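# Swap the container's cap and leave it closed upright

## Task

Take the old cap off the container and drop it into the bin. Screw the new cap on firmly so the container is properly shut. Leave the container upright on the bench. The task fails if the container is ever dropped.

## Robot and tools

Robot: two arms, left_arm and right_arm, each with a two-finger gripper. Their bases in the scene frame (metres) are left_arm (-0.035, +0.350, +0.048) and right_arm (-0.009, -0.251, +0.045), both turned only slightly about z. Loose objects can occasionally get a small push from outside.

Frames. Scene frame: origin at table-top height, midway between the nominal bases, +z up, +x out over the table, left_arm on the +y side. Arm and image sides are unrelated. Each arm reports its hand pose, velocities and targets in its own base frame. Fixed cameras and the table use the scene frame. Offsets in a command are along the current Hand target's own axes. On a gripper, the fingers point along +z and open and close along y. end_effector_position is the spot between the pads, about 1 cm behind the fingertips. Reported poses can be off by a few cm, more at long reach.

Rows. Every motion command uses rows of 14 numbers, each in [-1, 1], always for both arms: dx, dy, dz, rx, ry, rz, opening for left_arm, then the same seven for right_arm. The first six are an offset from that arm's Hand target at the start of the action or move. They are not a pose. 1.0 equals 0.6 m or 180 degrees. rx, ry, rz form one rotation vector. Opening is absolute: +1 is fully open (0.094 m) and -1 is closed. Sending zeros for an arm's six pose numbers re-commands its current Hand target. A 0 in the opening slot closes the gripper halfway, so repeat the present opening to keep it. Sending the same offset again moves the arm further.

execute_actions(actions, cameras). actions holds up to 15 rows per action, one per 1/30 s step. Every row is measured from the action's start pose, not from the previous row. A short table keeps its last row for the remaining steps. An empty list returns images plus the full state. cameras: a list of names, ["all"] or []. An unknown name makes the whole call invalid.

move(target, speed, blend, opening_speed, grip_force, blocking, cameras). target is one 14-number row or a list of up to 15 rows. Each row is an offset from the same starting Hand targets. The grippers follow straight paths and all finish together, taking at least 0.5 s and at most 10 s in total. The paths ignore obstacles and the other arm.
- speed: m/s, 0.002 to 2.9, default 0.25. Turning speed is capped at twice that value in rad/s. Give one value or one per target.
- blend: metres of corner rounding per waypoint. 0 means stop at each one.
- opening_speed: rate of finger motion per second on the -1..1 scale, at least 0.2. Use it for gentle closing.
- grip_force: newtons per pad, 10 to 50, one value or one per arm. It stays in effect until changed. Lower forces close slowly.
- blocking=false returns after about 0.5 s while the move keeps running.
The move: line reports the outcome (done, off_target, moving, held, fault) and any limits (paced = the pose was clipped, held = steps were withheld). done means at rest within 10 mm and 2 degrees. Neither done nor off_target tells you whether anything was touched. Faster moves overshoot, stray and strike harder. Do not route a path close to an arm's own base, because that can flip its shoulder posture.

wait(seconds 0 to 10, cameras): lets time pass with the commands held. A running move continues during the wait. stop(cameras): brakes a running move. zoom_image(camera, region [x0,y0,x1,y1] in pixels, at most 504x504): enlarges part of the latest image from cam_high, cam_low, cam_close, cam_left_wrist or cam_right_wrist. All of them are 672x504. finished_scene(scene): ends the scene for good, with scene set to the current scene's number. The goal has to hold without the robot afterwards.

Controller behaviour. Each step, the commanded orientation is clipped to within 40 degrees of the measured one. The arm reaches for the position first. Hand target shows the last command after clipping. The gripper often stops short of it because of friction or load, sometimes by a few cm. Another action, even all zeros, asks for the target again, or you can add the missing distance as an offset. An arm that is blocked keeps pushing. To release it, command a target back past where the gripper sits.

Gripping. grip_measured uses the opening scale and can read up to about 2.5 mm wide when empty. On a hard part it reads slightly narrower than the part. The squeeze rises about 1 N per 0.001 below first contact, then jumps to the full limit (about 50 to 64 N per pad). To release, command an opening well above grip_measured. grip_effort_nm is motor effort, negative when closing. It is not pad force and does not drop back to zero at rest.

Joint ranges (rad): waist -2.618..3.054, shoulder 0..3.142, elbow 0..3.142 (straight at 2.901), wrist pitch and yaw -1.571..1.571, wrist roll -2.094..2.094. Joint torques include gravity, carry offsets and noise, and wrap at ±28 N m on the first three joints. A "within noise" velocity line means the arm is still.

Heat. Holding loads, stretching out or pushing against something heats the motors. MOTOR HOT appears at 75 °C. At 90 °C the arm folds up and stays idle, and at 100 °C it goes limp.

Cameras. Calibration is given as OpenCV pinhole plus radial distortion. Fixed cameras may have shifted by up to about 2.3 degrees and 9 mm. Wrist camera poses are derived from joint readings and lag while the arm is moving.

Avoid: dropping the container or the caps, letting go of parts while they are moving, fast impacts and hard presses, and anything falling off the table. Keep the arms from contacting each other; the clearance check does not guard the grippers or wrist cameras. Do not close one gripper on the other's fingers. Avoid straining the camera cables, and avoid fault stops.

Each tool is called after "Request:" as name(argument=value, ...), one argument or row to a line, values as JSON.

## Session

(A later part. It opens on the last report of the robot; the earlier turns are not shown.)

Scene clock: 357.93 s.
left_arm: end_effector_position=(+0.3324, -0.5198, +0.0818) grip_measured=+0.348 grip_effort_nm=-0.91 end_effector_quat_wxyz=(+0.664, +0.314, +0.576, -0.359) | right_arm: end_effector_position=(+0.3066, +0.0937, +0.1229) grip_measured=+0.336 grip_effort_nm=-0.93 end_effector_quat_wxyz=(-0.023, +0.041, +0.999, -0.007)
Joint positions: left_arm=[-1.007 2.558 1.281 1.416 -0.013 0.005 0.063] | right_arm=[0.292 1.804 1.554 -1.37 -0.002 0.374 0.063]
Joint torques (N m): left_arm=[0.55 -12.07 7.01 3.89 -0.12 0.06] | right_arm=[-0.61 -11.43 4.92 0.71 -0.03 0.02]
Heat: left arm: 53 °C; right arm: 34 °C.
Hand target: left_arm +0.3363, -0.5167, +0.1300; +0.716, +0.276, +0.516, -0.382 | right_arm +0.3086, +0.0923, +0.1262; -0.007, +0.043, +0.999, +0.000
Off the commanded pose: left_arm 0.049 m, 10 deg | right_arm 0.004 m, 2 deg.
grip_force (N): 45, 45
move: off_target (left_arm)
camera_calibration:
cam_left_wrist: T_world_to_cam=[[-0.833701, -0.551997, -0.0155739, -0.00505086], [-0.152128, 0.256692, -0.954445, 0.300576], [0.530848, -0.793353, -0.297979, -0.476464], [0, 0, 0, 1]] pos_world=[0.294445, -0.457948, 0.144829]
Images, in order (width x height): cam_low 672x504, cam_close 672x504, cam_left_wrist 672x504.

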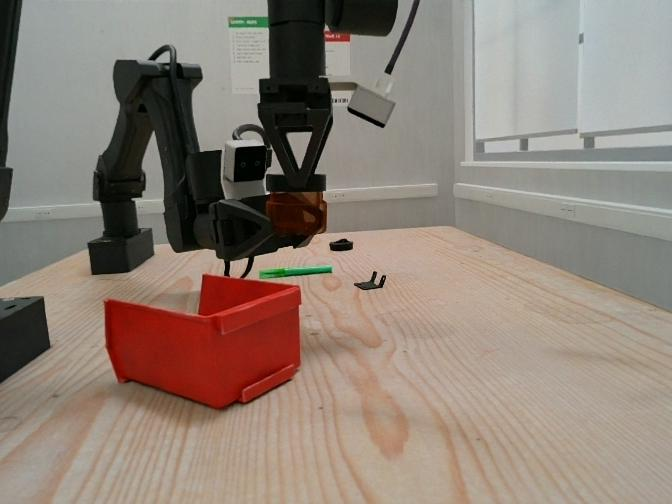

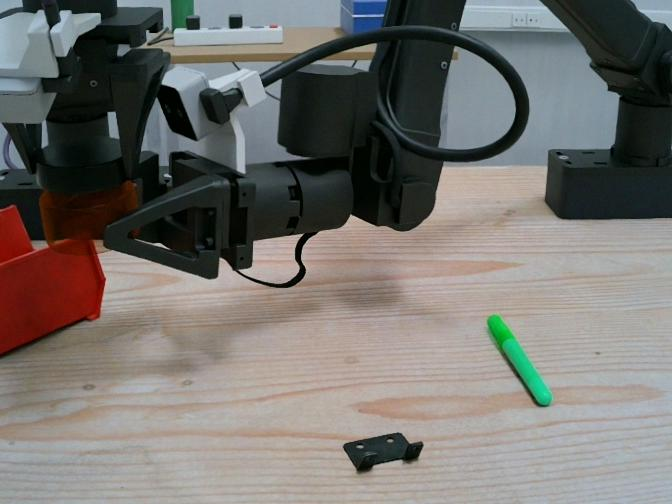

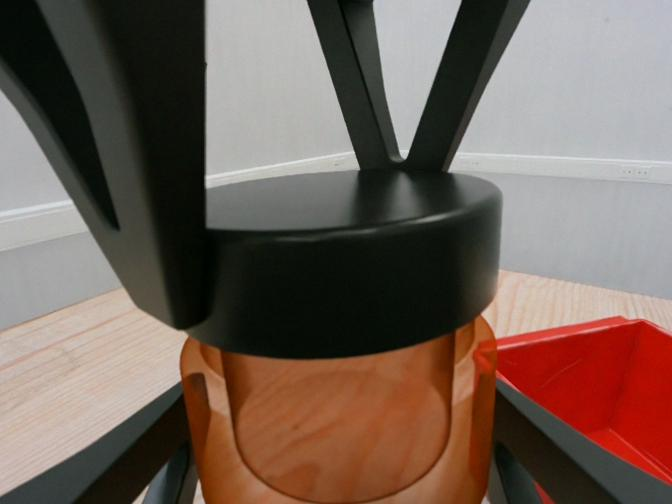

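Request:
move(
  target=[
    [0,0,0,0,0,0,0.2,-0.0083,0.0023,0.0098,0,0,0,0.2],
    [0,0,0,0,0,0,0.2,-0.0053,0.008,0.01,0,0,0,0.2],
    [0,0,0,0,0,0,0.2,0.0007,0.01,0.01,0,0,0,0.2],
    [0,0,0,0,0,0,0.2,0.0063,0.007,0.01,0,0,0,0.2],
    [0,0,0,0,0,0,0.2,0.0083,0.001,0.0102,0,0,0,0.2],
    [0,0,0,0,0,0,0.2,0.0053,-0.0047,0.01,0,0,0,0.2],
    [0,0,0,0,0,0,0.2,-0.0007,-0.0067,0.01,0,0,0,0.2],
    [0,0,0,0,0,0,0.2,-0.0063,-0.0037,0.01,0,0,0,0.2],
    [0,0,0,0,0,0,0.2,-0.0083,0.0023,0.0098,0,0,0,0.2],
    [0,0,0,0,0,0,0.2,0,0.0017,0.01,0,0,0,0.2],
  ],
  blend=[0.002,0.0015,0.0015,0.0015,0.0015,0.0015,0.0015,0.0015,0.0015,0],
  speed=0.03,
  cameras=["cam_low","cam_left_wrist"],
)

Request:
zoom_image(
  camera="cam_low",
  region=[255, 155, 339, 230],
)

Request:
zoom_image(
  camera="cam_left_wrist",
  region=[160, 160, 520, 420],
)

Scene clock: 364.07 s.
left_arm: end_effector_position=(+0.3323, -0.5199, +0.0817) grip_measured=+0.348 grip_effort_nm=-0.91 end_effector_quat_wxyz=(+0.664, +0.314, +0.576, -0.359) | right_arm: end_effector_position=(+0.3062, +0.0913, +0.1170) grip_measured=+0.336 grip_effort_nm=-0.93 end_effector_quat_wxyz=(-0.019, +0.044, +0.999, -0.004)
Joint positions: left_arm=[-1.007 2.558 1.281 1.416 -0.012 0.005 0.063] | right_arm=[0.284 1.789 1.513 -1.333 -0.005 0.372 0.063]
Joint torques (N m): left_arm=[0.5 -12.08 7.12 3.88 -0.13 0.05] | right_arm=[0.44 -9.85 6.53 0.6 0.01 0.08]
Motor temperatures (°C): left_arm=[20 34 29 55 23 22 27] | right_arm=[23 34 30 22 21 22 25]
Heat: left arm: 55 °C; right arm: 34 °C.
Hand target: left_arm +0.3363, -0.5167, +0.1301; +0.716, +0.276, +0.516, -0.382 | right_arm +0.3086, +0.0933, +0.1201; -0.007, +0.043, +0.999, +0.000
Off the commanded pose: left_arm 0.049 m, 10 deg | right_arm 0.004 m, 1 deg.
grip_force (N): 45, 45
move: off_target (left_arm); blend cut to 0.0019 m at target 1
camera_calibration:
cam_left_wrist: T_world_to_cam=[[-0.834029, -0.551474, -0.016516, -0.00471875], [-0.151431, 0.2576, -0.954312, 0.300778], [0.530532, -0.793422, -0.298356, -0.476375], [0, 0, 0, 1]] pos_world=[0.294344, -0.458049, 0.144829]
Images, in order (width x height): cam_low 672x504, cam_left_wrist 672x504.

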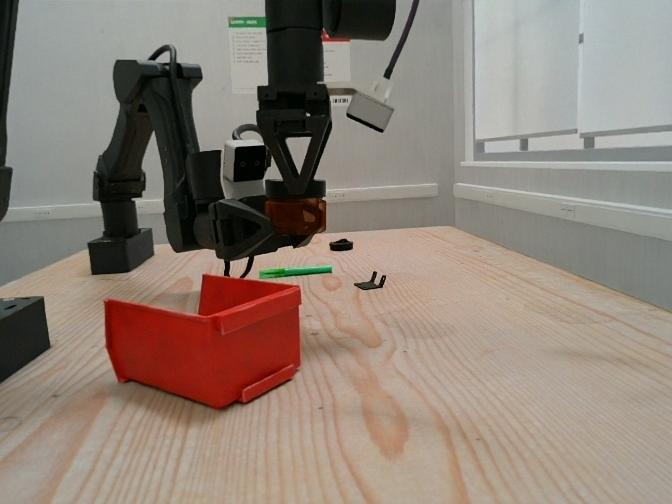

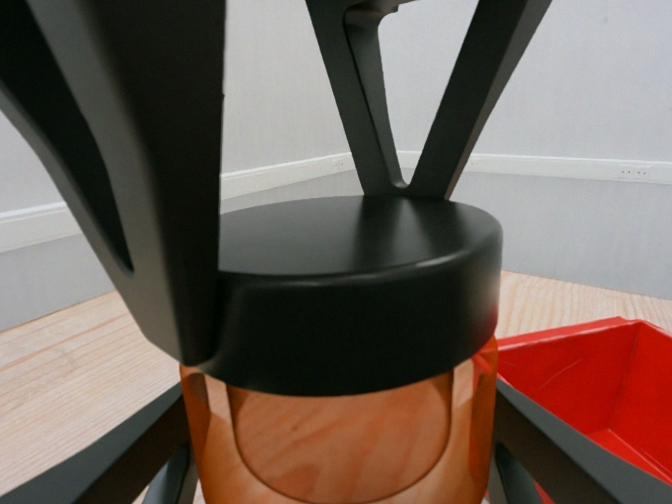

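Scaled by 6.000 from the camera's 672x504 image, which has a finer 960x720 frame.

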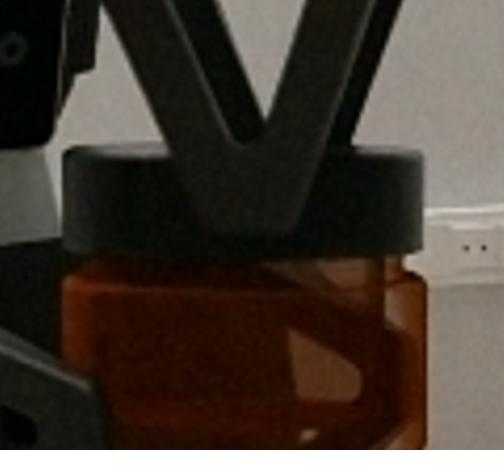

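Scaled by 1.400 from the camera's 672x504 image, which has a finer 960x720 frame.

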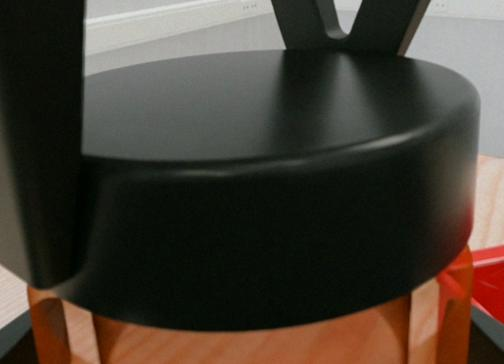

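Request:
move(
  target=[0,0,0,0,0,0,0.2,0,0,0.008,0,0,0.5,0.2],
  speed=0.4,
  cameras=["cam_low","cam_left_wrist"],
)

Request:
zoom_image(
  camera="cam_low",
  region=[255, 155, 339, 230],
)

Scene clock: 368.03 s.
left_arm: end_effector_position=(+0.3337, -0.5190, +0.0814) grip_measured=+0.348 grip_effort_nm=-0.91 end_effector_quat_wxyz=(+0.664, +0.314, +0.577, -0.358) | right_arm: end_effector_position=(+0.3061, +0.0917, +0.1170) grip_measured=+0.336 grip_effort_nm=-0.93 end_effector_quat_wxyz=(-0.012, +0.731, +0.682, -0.015)
Joint positions: left_arm=[-1.005 2.558 1.281 1.415 -0.012 0.005 0.063] | right_arm=[0.284 1.789 1.513 -1.333 -0.008 1.924 0.063]
Joint torques (N m): left_arm=[0.54 -12.18 6.98 3.85 -0.15 0.05] | right_arm=[0.43 -9.7 4.98 0.77 0.02 0.27]
Motor temperatures (°C): left_arm=[20 34 29 55 23 22 27] | right_arm=[23 34 30 22 21 22 25]
Heat: left arm: 55 °C; right arm: 34 °C.
Hand target: left_arm +0.3362, -0.5168, +0.1300; +0.715, +0.276, +0.516, -0.382 | right_arm +0.3085, +0.0933, +0.1153; -0.005, +0.737, +0.676, -0.005
Off the commanded pose: left_arm 0.049 m, 11 deg | right_arm 0.003 m, 2 deg.
grip_force (N): 45, 45
move: off_target (left_arm)
camera_calibration:
cam_left_wrist: T_world_to_cam=[[-0.832575, -0.553666, -0.0164913, -0.00468465], [-0.152697, 0.258034, -0.953993, 0.301129], [0.532449, -0.791753, -0.299376, -0.476224], [0, 0, 0, 1]] pos_world=[0.295646, -0.457347, 0.144628]
Images, in order (width x height): cam_low 672x504, cam_left_wrist 672x504.

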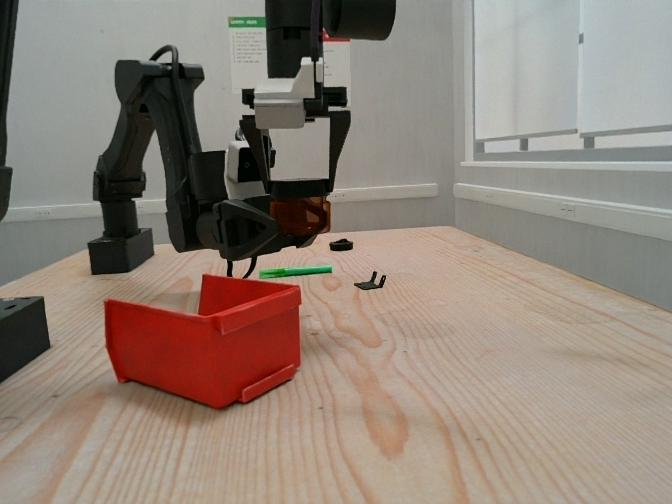

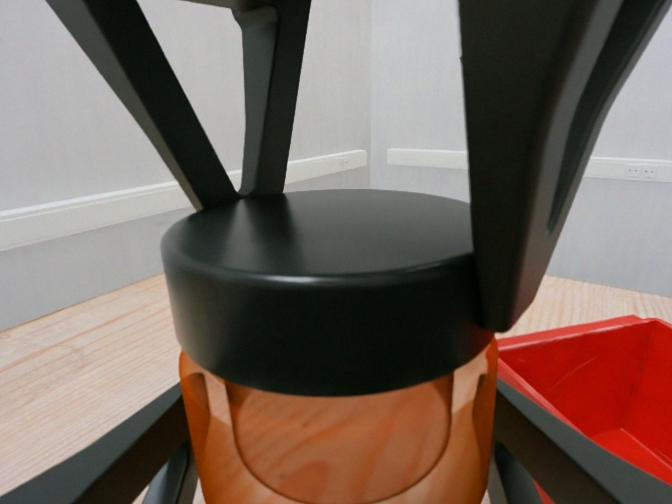

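Scaled by 6.000 from the camera's 672x504 image, which has a finer 960x720 frame.

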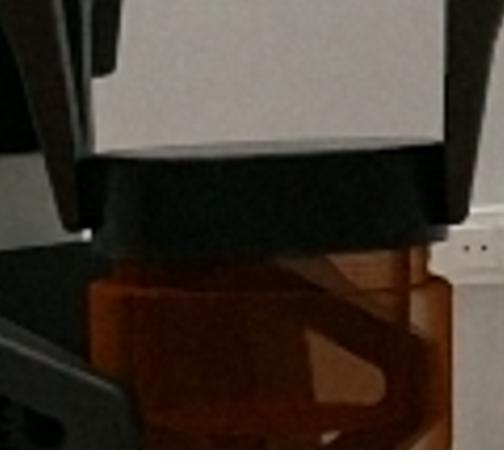

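Request:
move(
  target=[
    [0,0,0,0,0,0,0.2,0,0,0,0,0,0,0.65],
    [0,0,0,0,0.03,0,0.2,0,0,0,0,0,-0.5,0.65],
    [0,0,0,0,0.03,0,0.2,0,0,0,0,0,-0.5,0.2],
    [0,0,0,0,0.03,0,0.2,0,0,0,0,0,0,0.2],
  ],
  opening_speed=0.7,
  speed=0.5,
  cameras=["cam_low","cam_right_wrist"],
)

Request:
zoom_image(
  camera="cam_low",
  region=[255, 155, 339, 230],
)

Scene clock: 376.67 s.
left_arm: end_effector_position=(+0.3359, -0.5199, +0.0774) grip_measured=+0.348 grip_effort_nm=-0.91 end_effector_quat_wxyz=(+0.656, +0.316, +0.588, -0.352) | right_arm: end_effector_position=(+0.3089, +0.0927, +0.1154) grip_measured=+0.337 grip_effort_nm=-0.93 end_effector_quat_wxyz=(-0.010, +0.735, +0.678, -0.010)
Joint positions: left_arm=[-1.004 2.55 1.283 1.377 -0.018 0.004 0.063] | right_arm=[0.284 1.789 1.507 -1.315 -0.008 1.935 0.063]
Joint torques (N m): left_arm=[0.42 -17.84 4.03 2.88 -0.09 0.04] | right_arm=[0.47 -9.78 5.45 0.63 0.05 0.16]
Heat: left arm: 54 °C; right arm: 35 °C.
Hand target: left_arm +0.3361, -0.5168, +0.1299; +0.690, +0.294, +0.549, -0.368 | right_arm +0.3085, +0.0933, +0.1153; -0.005, +0.737, +0.676, -0.005
Off the commanded pose: left_arm 0.053 m, 7 deg | right_arm 0.001 m, 1 deg.
grip_force (N): 45, 45
move: off_target (left_arm)
camera_calibration:
cam_right_wrist: T_world_to_cam=[[-0.994148, 0.0978214, 0.0458241, 0.293424], [0.107887, 0.920373, 0.375863, -0.123744], [-0.0054078, 0.378607, -0.925542, 0.163635], [0, 0, 0, 1]] pos_world=[0.305942, 0.0232345, 0.184516]
Images, in order (width x height): cam_low 672x504, cam_right_wrist 672x504.

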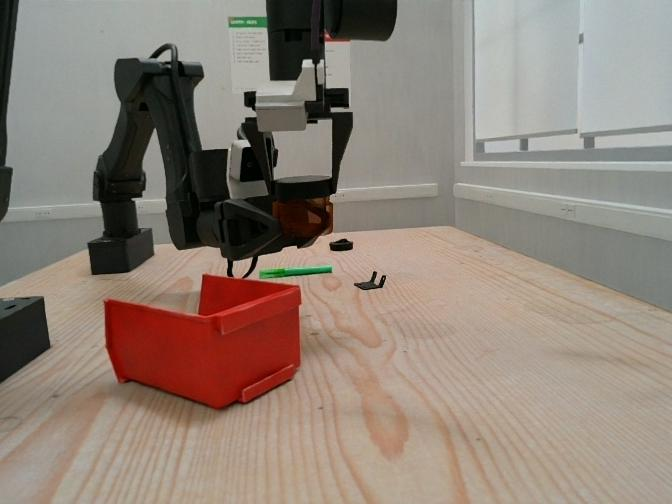

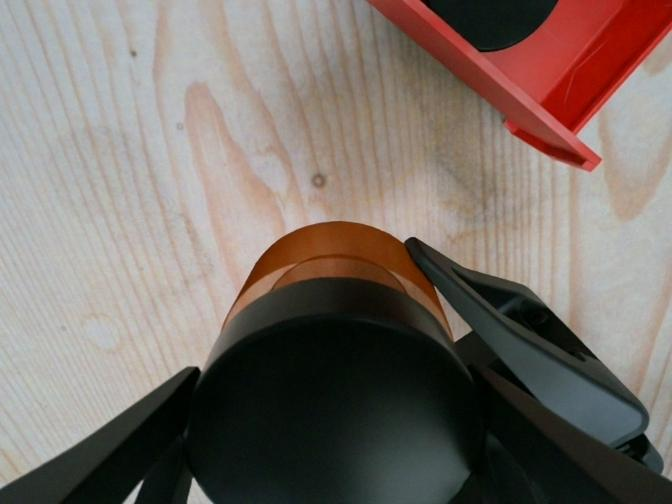

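Scaled by 6.000 from the camera's 672x504 image, which has a finer 960x720 frame.

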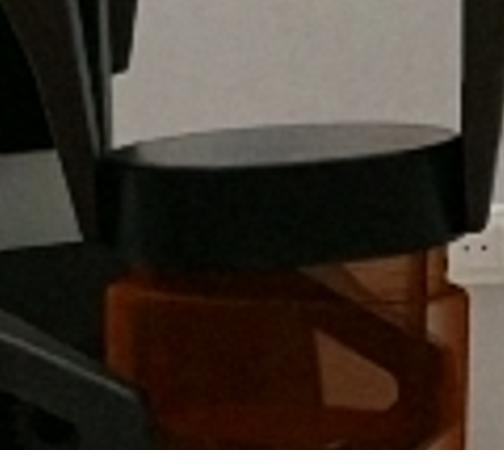

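Request:
move(
  target=[
    [0,0,0,0,0,0,0.2,0,0,0,0,0,-0.5,0.2],
    [0,0,0,0,0,0,0.2,0,-0.001,-0.0667,0,0,-0.5,0.2],
    [0,0,0,0,-0.03,0,0.2,-0.1778,0.1345,-0.0512,0,0,-0.5,0.2],
  ],
  blend=[0,0.01,0],
  speed=[0.5,0.12,0.25],
  cameras=["cam_low","cam_close","cam_left_wrist","cam_right_wrist"],
)

Request:
zoom_image(
  camera="cam_low",
  region=[235, 125, 403, 251],
)

Scene clock: 387.57 s.
left_arm: end_effector_position=(+0.3340, -0.5184, +0.0930) grip_measured=+0.348 grip_effort_nm=-0.91 end_effector_quat_wxyz=(+0.674, +0.306, +0.566, -0.363) | right_arm: end_effector_position=(+0.3746, -0.0211, +0.1419) grip_measured=+0.337 grip_effort_nm=-0.93 end_effector_quat_wxyz=(-0.011, +0.049, +0.999, +0.001)
Joint positions: left_arm=[-1.004 2.55 1.283 1.44 -0.014 0.004 0.063] | right_arm=[-0.06 2.004 1.899 -1.487 -0.003 0.037 0.063]
Joint torques (N m): left_arm=[0.29 -11.49 6.87 3.56 -0.07 0.04] | right_arm=[0.57 -9.37 10.19 0.42 0.04 -0.01]
Motor temperatures (°C): left_arm=[20 36 29 55 23 22 27] | right_arm=[23 35 31 22 21 22 25]
Heat: left arm: 55 °C; right arm: 35 °C.
Hand target: left_arm +0.3361, -0.5168, +0.1299; +0.715, +0.276, +0.516, -0.382 | right_arm +0.3802, -0.0199, +0.1451; -0.007, +0.043, +0.999, +0.000
Off the commanded pose: left_arm 0.037 m, 8 deg | right_arm 0.007 m, 1 deg.
grip_force (N): 45, 45
move: off_target (left_arm)
camera_calibration:
cam_left_wrist: T_world_to_cam=[[-0.831208, -0.555796, -0.0135766, -0.00577027], [-0.136887, 0.228264, -0.963928, 0.292308], [0.538847, -0.799366, -0.265815, -0.481605], [0, 0, 0, 1]] pos_world=[0.294728, -0.454909, 0.153668]
cam_right_wrist: T_world_to_cam=[[-0.114406, -0.993285, 0.0171847, 0.0201191], [-0.910799, 0.111781, 0.39743, 0.325441], [-0.396683, 0.0298165, -0.917471, 0.369739], [0, 0, 0, 1]] pos_world=[0.445382, -0.0274182, 0.209539]
Images, in order (width x height): cam_low 672x504, cam_close 672x504, cam_left_wrist 672x504, cam_right_wrist 672x504.

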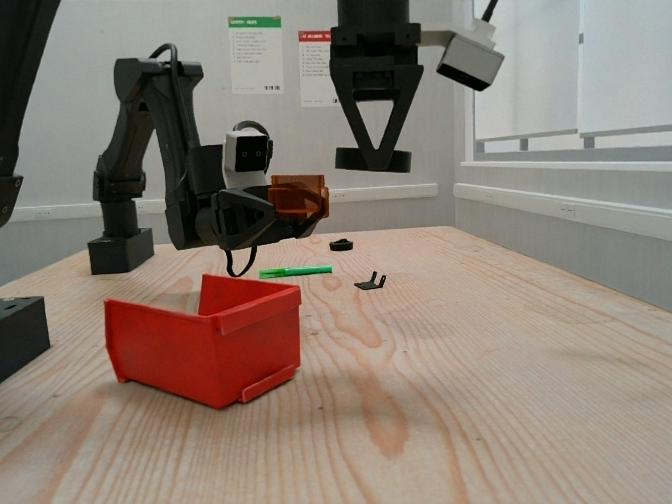

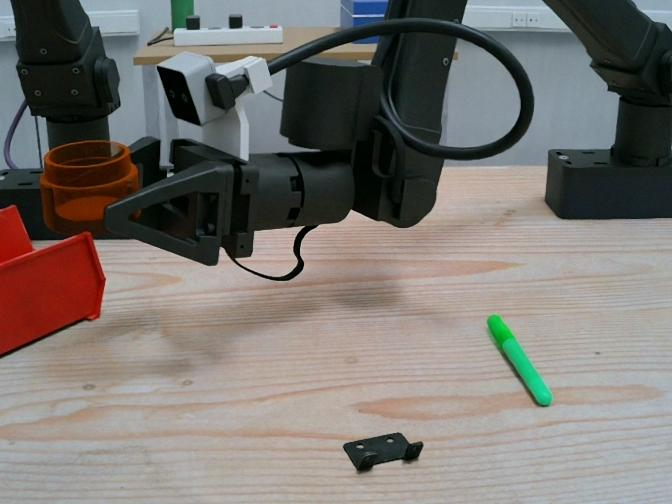

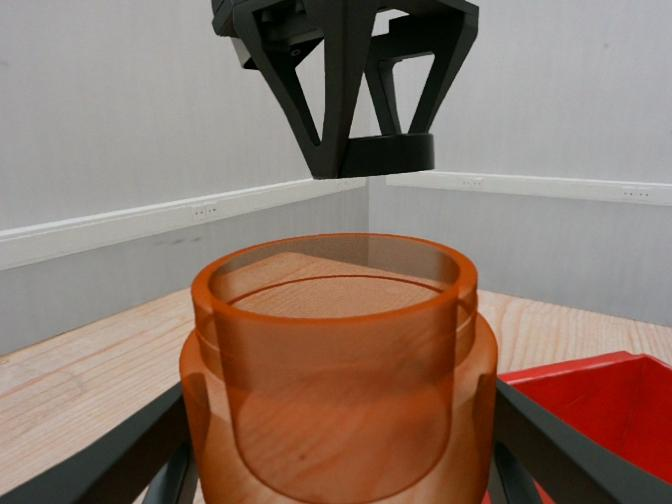

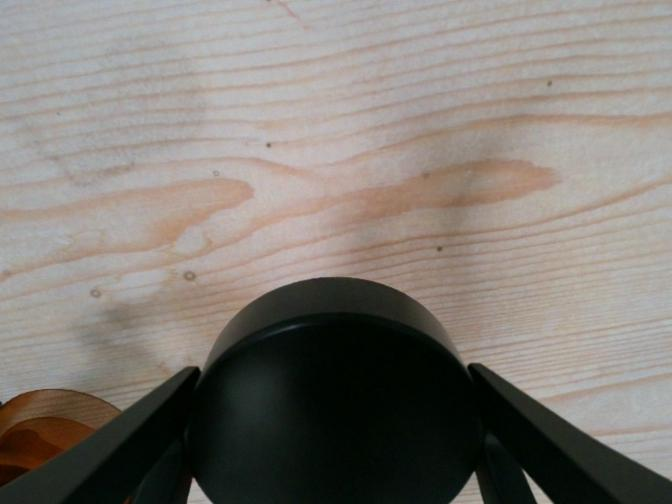

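Scaled by 3.000 from the camera's 672x504 image, which has a finer 960x720 frame.

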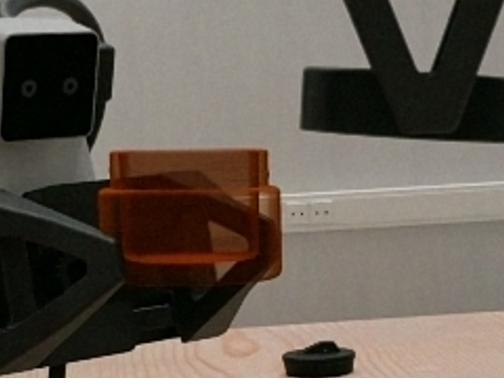

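Request:
move(
  target=[
    [0,0,0,0,0,0,0.2,-0.004,0,0.29,-0.0004,-0.0044,0,0.2],
    [0,0,0,0,0,0,0.2,-0.004,0,0.29,-0.0004,-0.0044,0,0.6],
    [0,0,0,0,0,0,0.2,-0.004,0,0.3067,-0.0004,-0.0044,0,0.6],
    [0,0,0,0,0,0,0.2,-0.004,0,0.3067,-0.0004,-0.0044,0,0.2],
  ],
  speed=[0.2,0.1,0.06,0.06],
  opening_speed=0.6,
  cameras=["cam_low","cam_right_wrist"],
)

Request:
zoom_image(
  camera="cam_low",
  region=[300, 260, 468, 386],
)

Scene clock: 394.53 s.
left_arm: end_effector_position=(+0.3340, -0.5184, +0.0930) grip_measured=+0.348 grip_effort_nm=-0.91 end_effector_quat_wxyz=(+0.674, +0.306, +0.566, -0.363) | right_arm: end_effector_position=(+0.3819, -0.0216, -0.0289) grip_measured=+0.336 grip_effort_nm=-0.93 end_effector_quat_wxyz=(+0.005, +0.047, +0.999, +0.001)
Joint positions: left_arm=[-1.004 2.55 1.283 1.44 -0.014 0.004 0.063] | right_arm=[-0.06 2.126 1.383 -0.818 -0.003 0.035 0.063]
Joint torques (N m): left_arm=[0.16 -11.55 6.95 3.55 -0.09 0.05] | right_arm=[0.44 -9.7 5.07 0.76 0.03 -0.01]
Motor temperatures (°C): left_arm=[20 35 29 56 23 22 27] | right_arm=[23 35 31 22 21 22 25]
Heat: left arm: 56 °C; right arm: 35 °C.
Hand target: left_arm +0.3361, -0.5168, +0.1299; +0.715, +0.276, +0.516, -0.382 | right_arm +0.3800, -0.0202, -0.0390; +0.000, +0.043, +0.999, +0.000
Off the commanded pose: left_arm 0.037 m, 8 deg | right_arm 0.010 m, 1 deg.
grip_force (N): 45, 45
move: off_target (left_arm)
camera_calibration:
cam_right_wrist: T_world_to_cam=[[-0.112648, -0.993514, 0.0155247, 0.0226831], [-0.922997, 0.110413, 0.368627, 0.403782], [-0.36795, 0.0271958, -0.929448, 0.204542], [0, 0, 0, 1]] pos_world=[0.450506, -0.0276094, 0.040914]
Images, in order (width x height): cam_low 672x504, cam_right_wrist 672x504.

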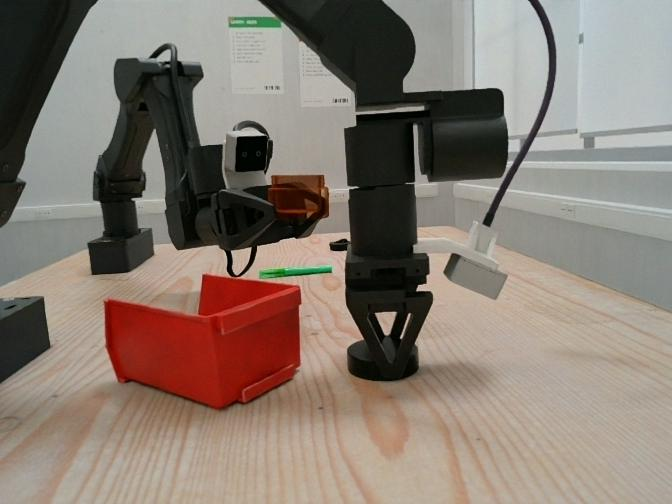

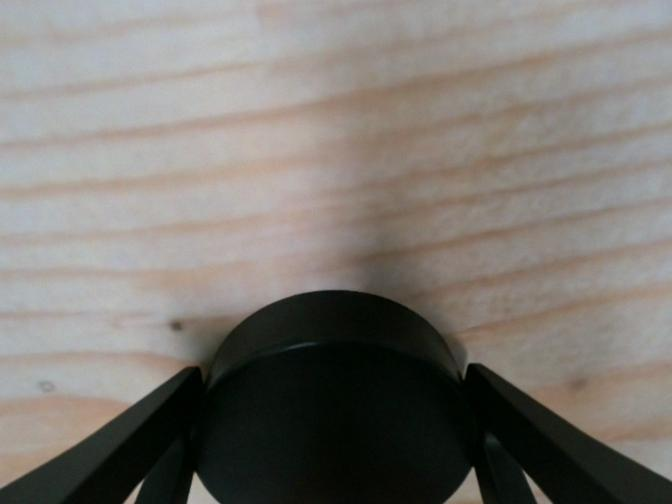

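Scaled by 3.000 from the camera's 672x504 image, which has a finer 960x720 frame.

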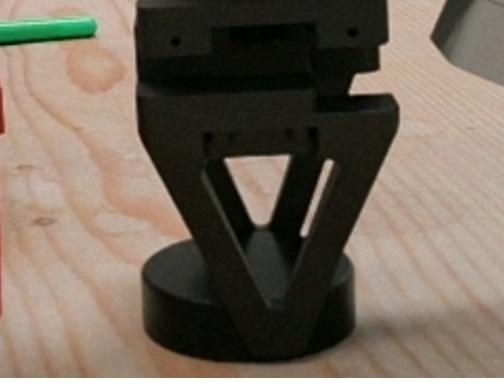

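Request:
move(
  target=[
    [0,0,0,0,0,0,0.2,0,0,-0.165,0,0,0,0.2],
    [0,0,0,0,0,0,0.2,0.0557,0.0625,-0.315,0,0,0,0.2],
    [0,0,0,0,0,0,0.2,0.1347,0.1848,-0.3367,-0.0053,0.0132,0,0.2],
    [0,0,0,0,0,0,0.2,0.1347,0.1848,-0.315,-0.0053,0.0132,0,0.2],
  ],
  blend=[0.03,0.02,0,0],
  speed=[0.25,0.25,0.2,0.05],
  cameras=["cam_low","cam_close","cam_left_wrist"],
)

Request:
zoom_image(
  camera="cam_low",
  region=[255, 125, 345, 193],
)

Request:
zoom_image(
  camera="cam_left_wrist",
  region=[120, 80, 540, 400],
)

Request:
zoom_image(
  camera="cam_close",
  region=[20, 60, 160, 220],
)

Scene clock: 409.70 s.
left_arm: end_effector_position=(+0.3384, -0.5154, +0.0930) grip_measured=+0.345 grip_effort_nm=-0.91 end_effector_quat_wxyz=(+0.677, +0.300, +0.568, -0.359) | right_arm: end_effector_position=(+0.3234, +0.0736, +0.1457) grip_measured=+0.335 grip_effort_nm=-0.93 end_effector_quat_wxyz=(-0.010, +0.051, +0.998, -0.035)
Joint positions: left_arm=[-0.999 2.551 1.283 1.443 -0.025 0.004 0.063] | right_arm=[0.254 1.842 1.692 -1.462 0.061 0.357 0.063]
Joint torques (N m): left_arm=[-0.36 -11.07 6.98 3.56 0.01 0.06] | right_arm=[2.58 -12.34 4.68 0.42 -1.01 0.15]
Motor temperatures (°C): left_arm=[20 34 29 59 23 22 27] | right_arm=[23 35 31 22 21 22 25]
Heat: left arm: 59 °C; right arm: 35 °C.
Hand target: left_arm +0.3362, -0.5167, +0.1301; +0.716, +0.276, +0.516, -0.382 | right_arm +0.3090, +0.0973, +0.1501; -0.021, +0.043, +0.999, +0.009
Off the commanded pose: left_arm 0.037 m, 8 deg | right_arm 0.028 m, 5 deg.
grip_force (N): 45, 45
move: off_target (left_arm, right_arm)
camera_calibration:
cam_left_wrist: T_world_to_cam=[[-0.822093, -0.569235, -0.0116186, -0.0106335], [-0.14128, 0.223721, -0.964359, 0.291328], [0.551546, -0.791151, -0.264342, -0.481775], [0, 0, 0, 1]] pos_world=[0.298139, -0.452387, 0.153468]
Images, in order (width x height): cam_low 672x504, cam_close 672x504, cam_left_wrist 672x504.

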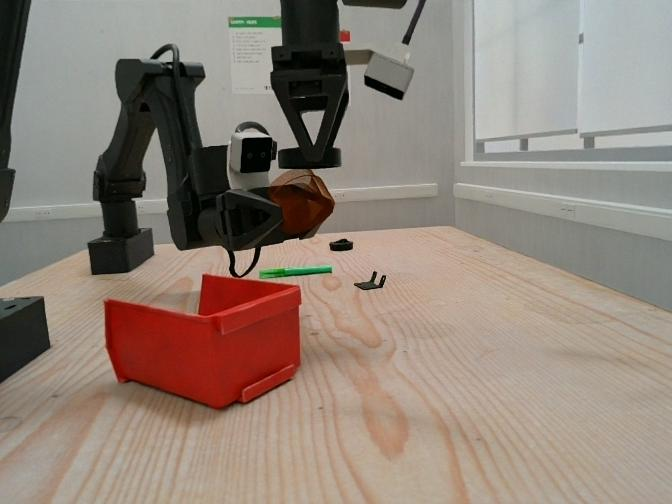

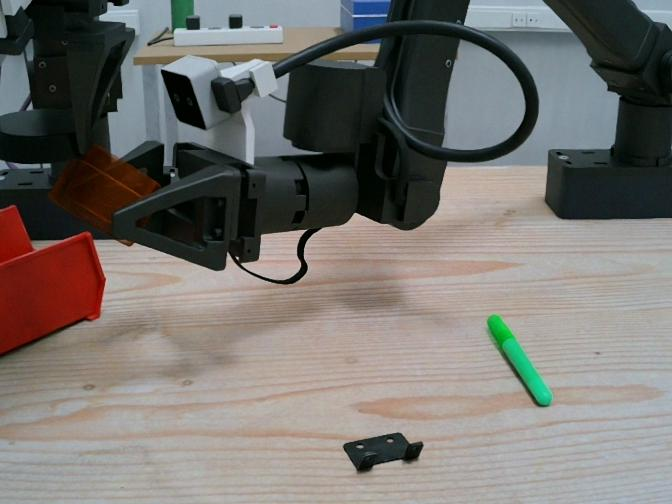

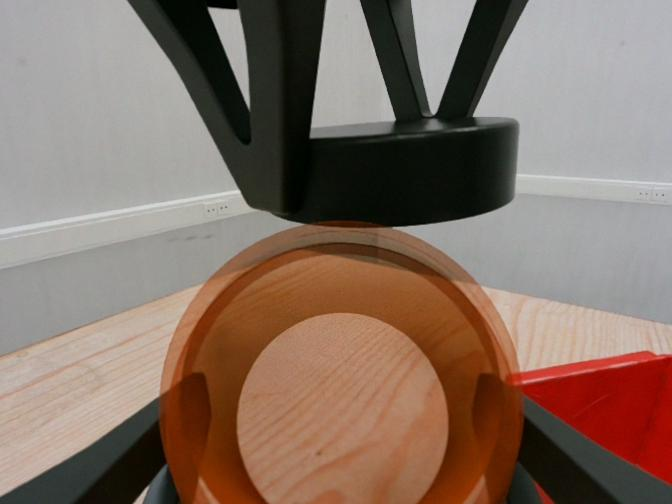

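Scaled by 5.600 from the camera's 672x504 image, which has a finer 960x720 frame.

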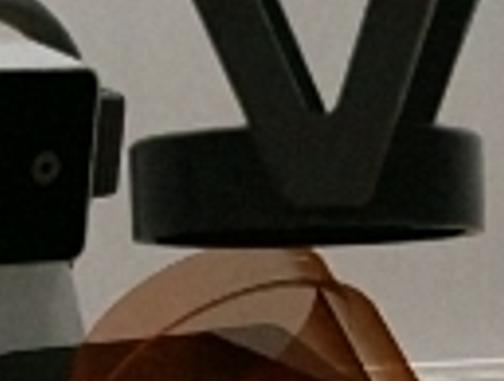

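Scaled by 1.200 from the camera's 672x504 image, which has a finer 960x720 frame.

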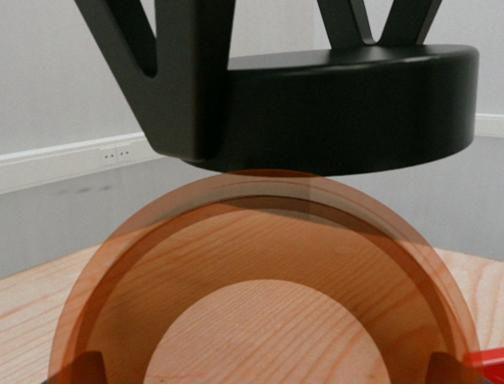

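Scaled by 3.150 from the camera's 672x504 image, which has a finer 960x720 frame.

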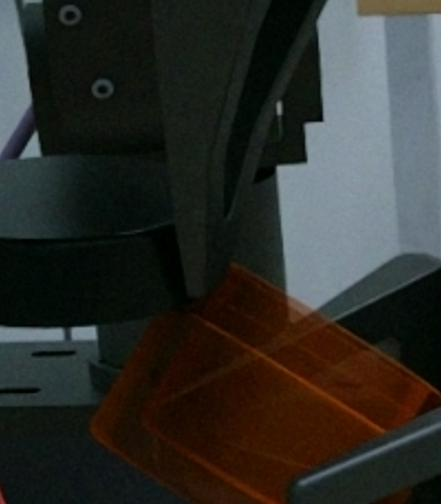

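Request:
move(
  target=[0,0,0,0,0,0,0.2,-0.0987,-0.1542,-0.015,0,0,0,0.2],
  speed=0.2,
  cameras=["all"],
)

Request:
zoom_image(
  camera="cam_low",
  region=[215, 115, 383, 241],
)

Scene clock: 412.27 s.
left_arm: end_effector_position=(+0.3383, -0.5158, +0.0937) grip_measured=+0.345 grip_effort_nm=-0.91 end_effector_quat_wxyz=(+0.677, +0.301, +0.567, -0.359) | right_arm: end_effector_position=(+0.3550, -0.0043, +0.1516) grip_measured=+0.335 grip_effort_nm=-0.93 end_effector_quat_wxyz=(-0.024, +0.049, +0.999, +0.004)
Joint positions: left_arm=[-0.999 2.551 1.285 1.443 -0.024 0.004 0.063] | right_arm=[-0.02 1.95 1.86 -1.529 -0.009 0.078 0.063]
Joint torques (N m): left_arm=[-0.14 -11.37 6.97 3.49 0 0.01] | right_arm=[0.64 -8.83 10.1 0.34 -0.13 0.02]
Motor temperatures (°C): left_arm=[20 35 30 60 23 22 27] | right_arm=[23 35 31 22 21 22 25]
Heat: left arm: 60 °C; right arm: 35 °C.
Hand target: left_arm +0.3362, -0.5167, +0.1301; +0.716, +0.276, +0.516, -0.382 | right_arm +0.3603, -0.0001, +0.1551; -0.021, +0.043, +0.999, +0.009
Off the commanded pose: left_arm 0.036 m, 8 deg | right_arm 0.008 m, 1 deg.
grip_force (N): 45, 45
move: off_target (left_arm)
camera_calibration:
cam_left_wrist: T_world_to_cam=[[-0.822953, -0.567986, -0.0118603, -0.0100224], [-0.139721, 0.222589, -0.964848, 0.29106], [0.55066, -0.792367, -0.26254, -0.482361], [0, 0, 0, 1]] pos_world=[0.298036, -0.452687, 0.154071]
cam_right_wrist: T_world_to_cam=[[-0.11451, -0.993316, 0.0144815, 0.0348225], [-0.900104, 0.109911, 0.421583, 0.294353], [-0.420357, 0.0352408, -0.906674, 0.377044], [0, 0, 0, 1]] pos_world=[0.427429, -0.0110502, 0.217257]

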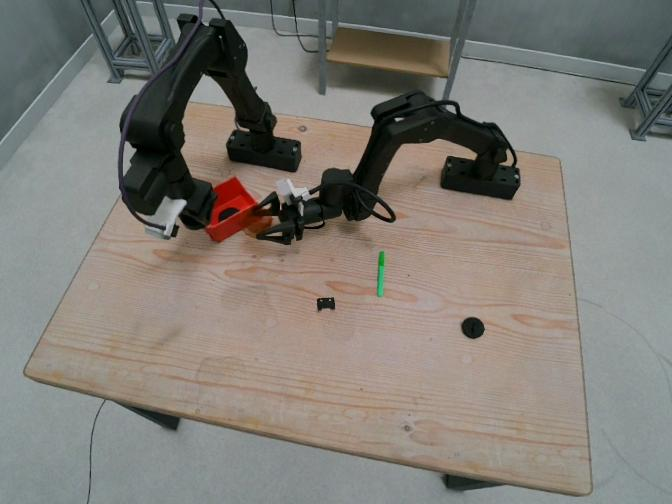

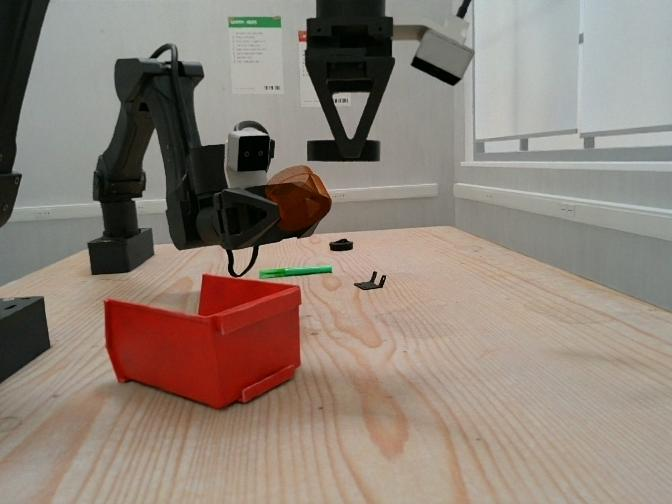

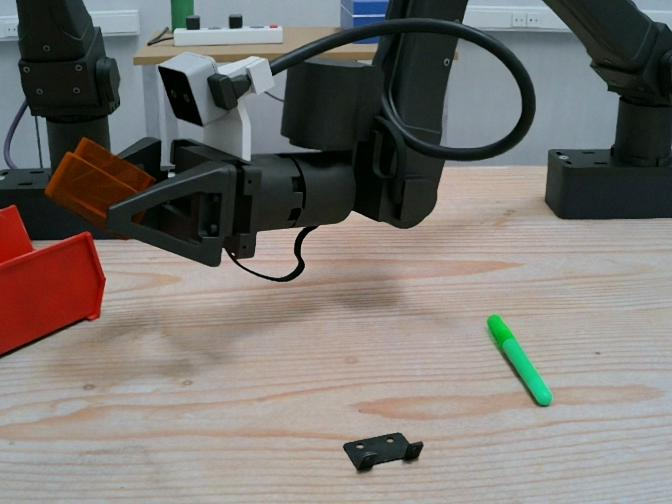

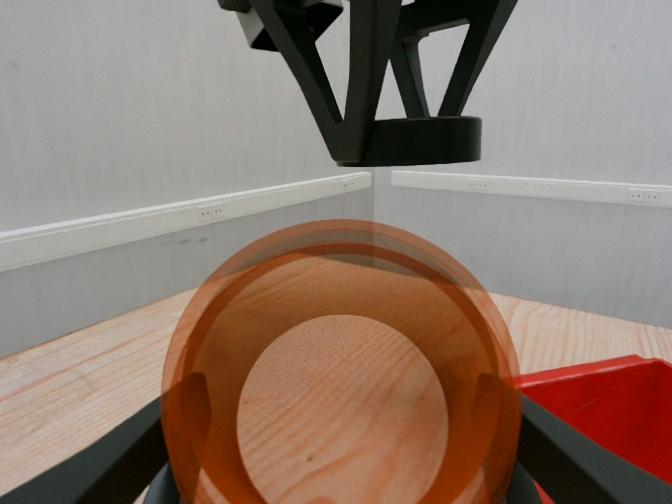

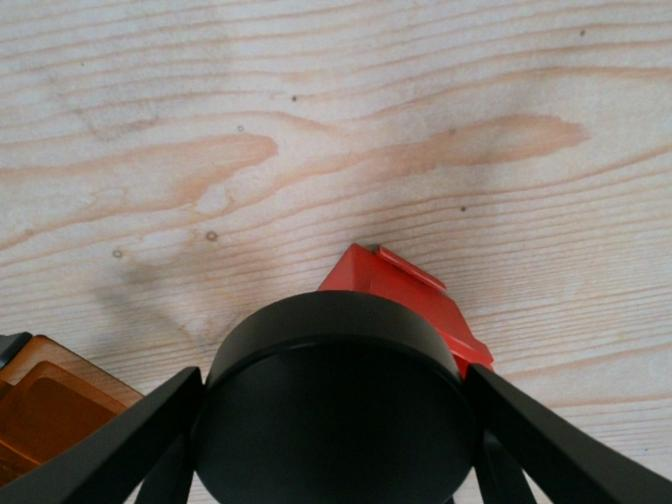

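Scaled by 3.000 from the camera's 672x504 image, which has a finer 960x720 frame.

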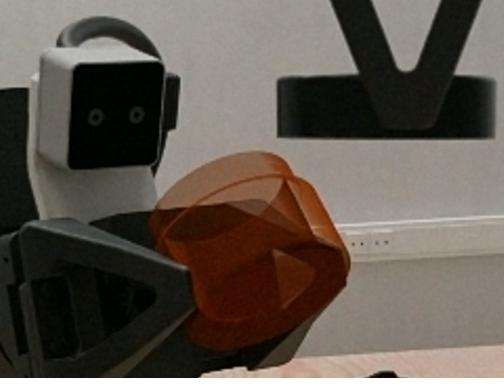

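Request:
move(
  target=[0.0692,0.1215,-0.0833,-0.0238,0.246,-0.0019,0.2,0,0,0,0,0,0,0.2],
  speed=0.2,
  cameras=["cam_low","cam_close","cam_left_wrist","cam_high"],
)

Request:
zoom_image(
  camera="cam_low",
  region=[215, 145, 383, 271],
)

Scene clock: 426.80 s.
left_arm: end_effector_position=(+0.3631, -0.4336, +0.0215) grip_measured=+0.345 grip_effort_nm=-0.91 end_effector_quat_wxyz=(+0.428, +0.381, +0.791, -0.213) | right_arm: end_effector_position=(+0.3548, -0.0043, +0.1516) grip_measured=+0.335 grip_effort_nm=-0.93 end_effector_quat_wxyz=(-0.024, +0.049, +0.999, +0.004)
Joint positions: left_arm=[-0.863 2.194 1.184 0.436 0.039 0.012 0.063] | right_arm=[-0.02 1.95 1.86 -1.529 -0.009 0.077 0.063]
Joint torques (N m): left_arm=[0.28 -16.12 8.06 2.41 -0.02 0.1] | right_arm=[0.65 -8.83 10.11 0.34 -0.13 -0.01]
Motor temperatures (°C): left_arm=[20 37 30 61 23 22 27] | right_arm=[23 34 33 22 21 22 25]
Heat: left arm: 61 °C; right arm: 34 °C.
Hand target: left_arm +0.3777, -0.4476, +0.0749; +0.477, +0.372, +0.762, -0.233 | right_arm +0.3603, -0.0001, +0.1551; -0.021, +0.043, +0.999, +0.009
Off the commanded pose: left_arm 0.057 m, 7 deg | right_arm 0.008 m, 1 deg.
grip_force (N): 45, 45
move: off_target (left_arm)
camera_calibration:
cam_left_wrist: T_world_to_cam=[[-0.786348, -0.617771, -0.00393662, 0.0211785], [-0.523326, 0.669491, -0.527173, 0.530197], [0.328307, -0.412481, -0.849749, -0.191754], [0, 0, 0, 1]] pos_world=[0.357074, -0.420974, 0.116646]
Images, in order (width x height): cam_high 672x504, cam_low 672x504, cam_close 672x504, cam_left_wrist 672x504.

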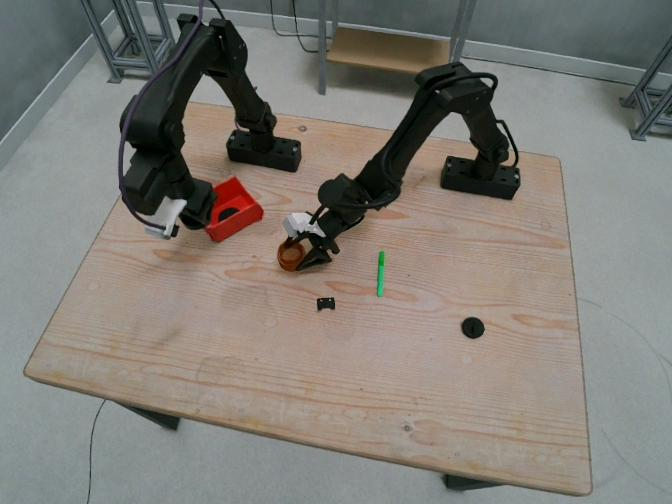

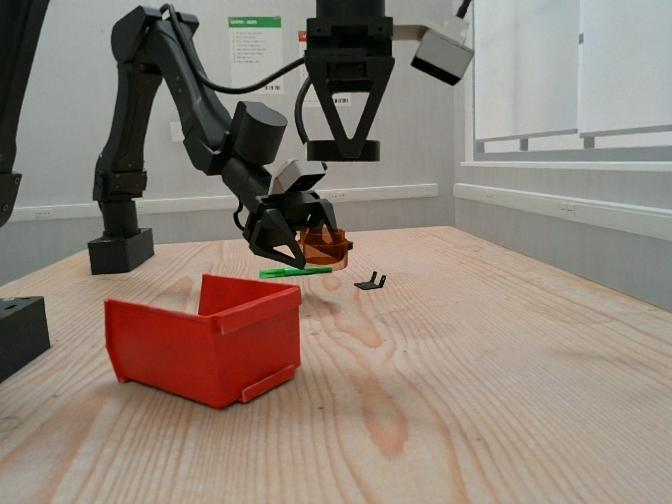

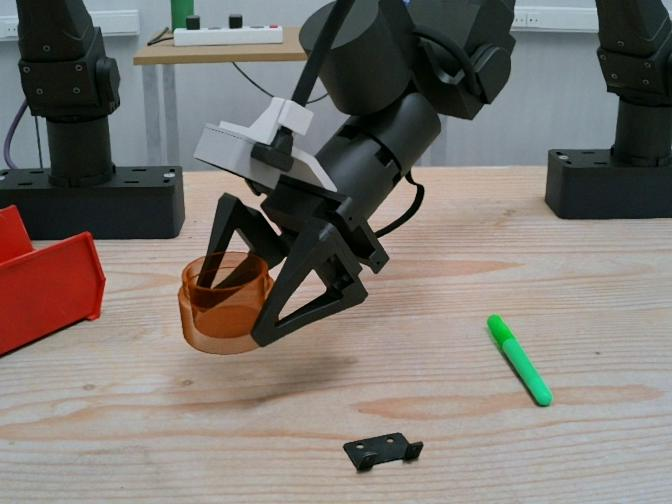

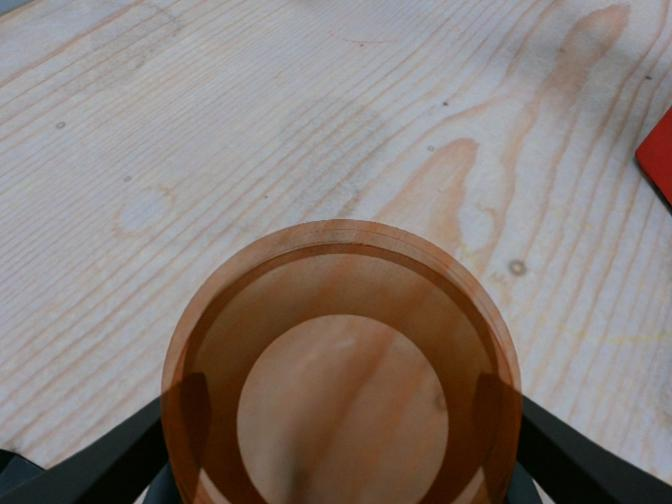

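Scaled by 3.000 from the camera's 672x504 image, which has a finer 960x720 frame.

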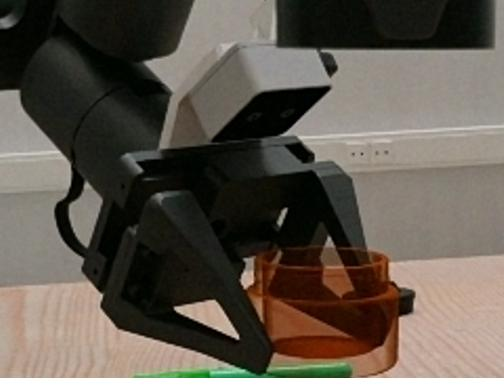

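Request:
move(
  target=[0.0675,0,0.0329,0,0,0,0.2,0,0,0,0,0,0,0.2],
  speed=0.1,
  cameras=["cam_low","cam_close"],
)

Request:
zoom_image(
  camera="cam_close",
  region=[130, 210, 382, 399],
)

Request:
zoom_image(
  camera="cam_low",
  region=[235, 195, 403, 321],
)

Scene clock: 429.50 s.
left_arm: end_effector_position=(+0.3692, -0.4411, +0.0202) grip_measured=+0.345 grip_effort_nm=-0.91 end_effector_quat_wxyz=(+0.454, +0.375, +0.777, -0.224) | right_arm: end_effector_position=(+0.3548, -0.0043, +0.1516) grip_measured=+0.335 grip_effort_nm=-0.93 end_effector_quat_wxyz=(-0.024, +0.049, +0.999, +0.004)
Joint positions: left_arm=[-0.863 2.238 1.184 0.544 0.04 0.012 0.063] | right_arm=[-0.02 1.95 1.86 -1.529 -0.009 0.077 0.063]
Joint torques (N m): left_arm=[0.32 -9.73 6.04 2.82 0.01 0.11] | right_arm=[0.65 -8.83 10.11 0.35 -0.13 -0.01]
Motor temperatures (°C): left_arm=[20 37 30 60 23 22 27] | right_arm=[23 34 33 22 21 22 25]
Heat: left arm: 60 °C; right arm: 34 °C.
Hand target: left_arm +0.3777, -0.4477, +0.0297; +0.477, +0.372, +0.762, -0.233 | right_arm +0.3603, -0.0001, +0.1551; -0.021, +0.043, +0.999, +0.009
Off the commanded pose: left_arm 0.014 m, 3 deg | right_arm 0.008 m, 1 deg.
grip_force (N): 45, 45
move: off_target (left_arm)
Images, in order (width x height): cam_low 672x504, cam_close 672x504.

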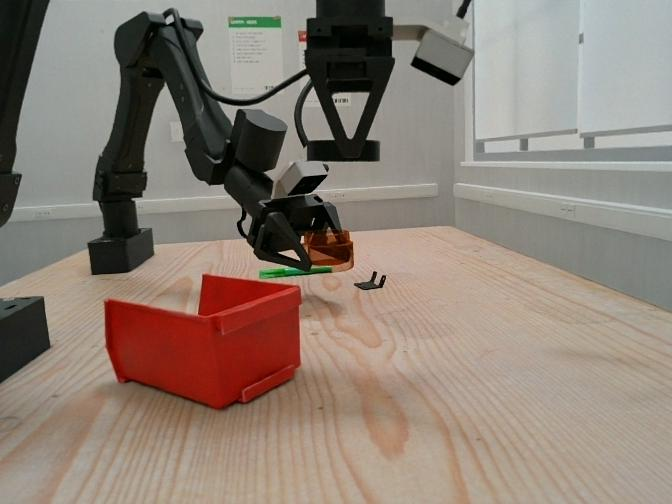

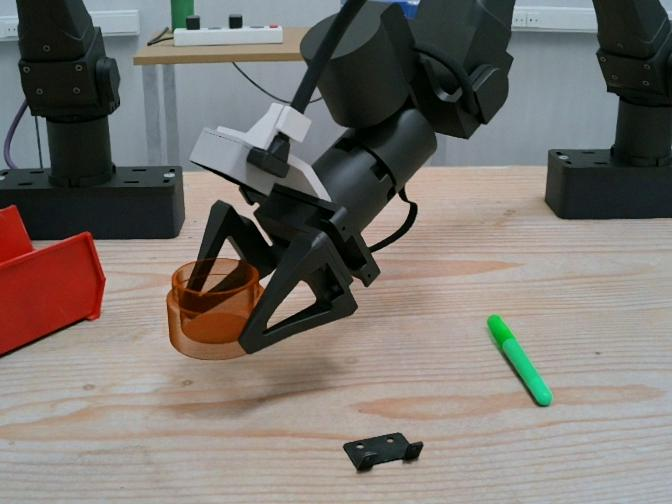

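Scaled by 2.000 from the camera's 672x504 image, which has a finer 960x720 frame.

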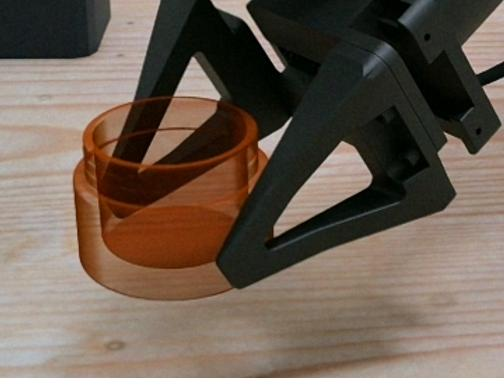

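Scaled by 3.000 from the camera's 672x504 image, which has a finer 960x720 frame.

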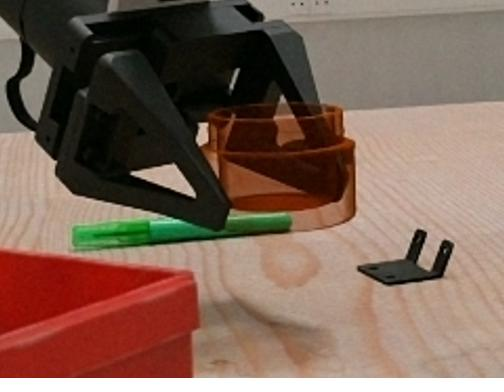

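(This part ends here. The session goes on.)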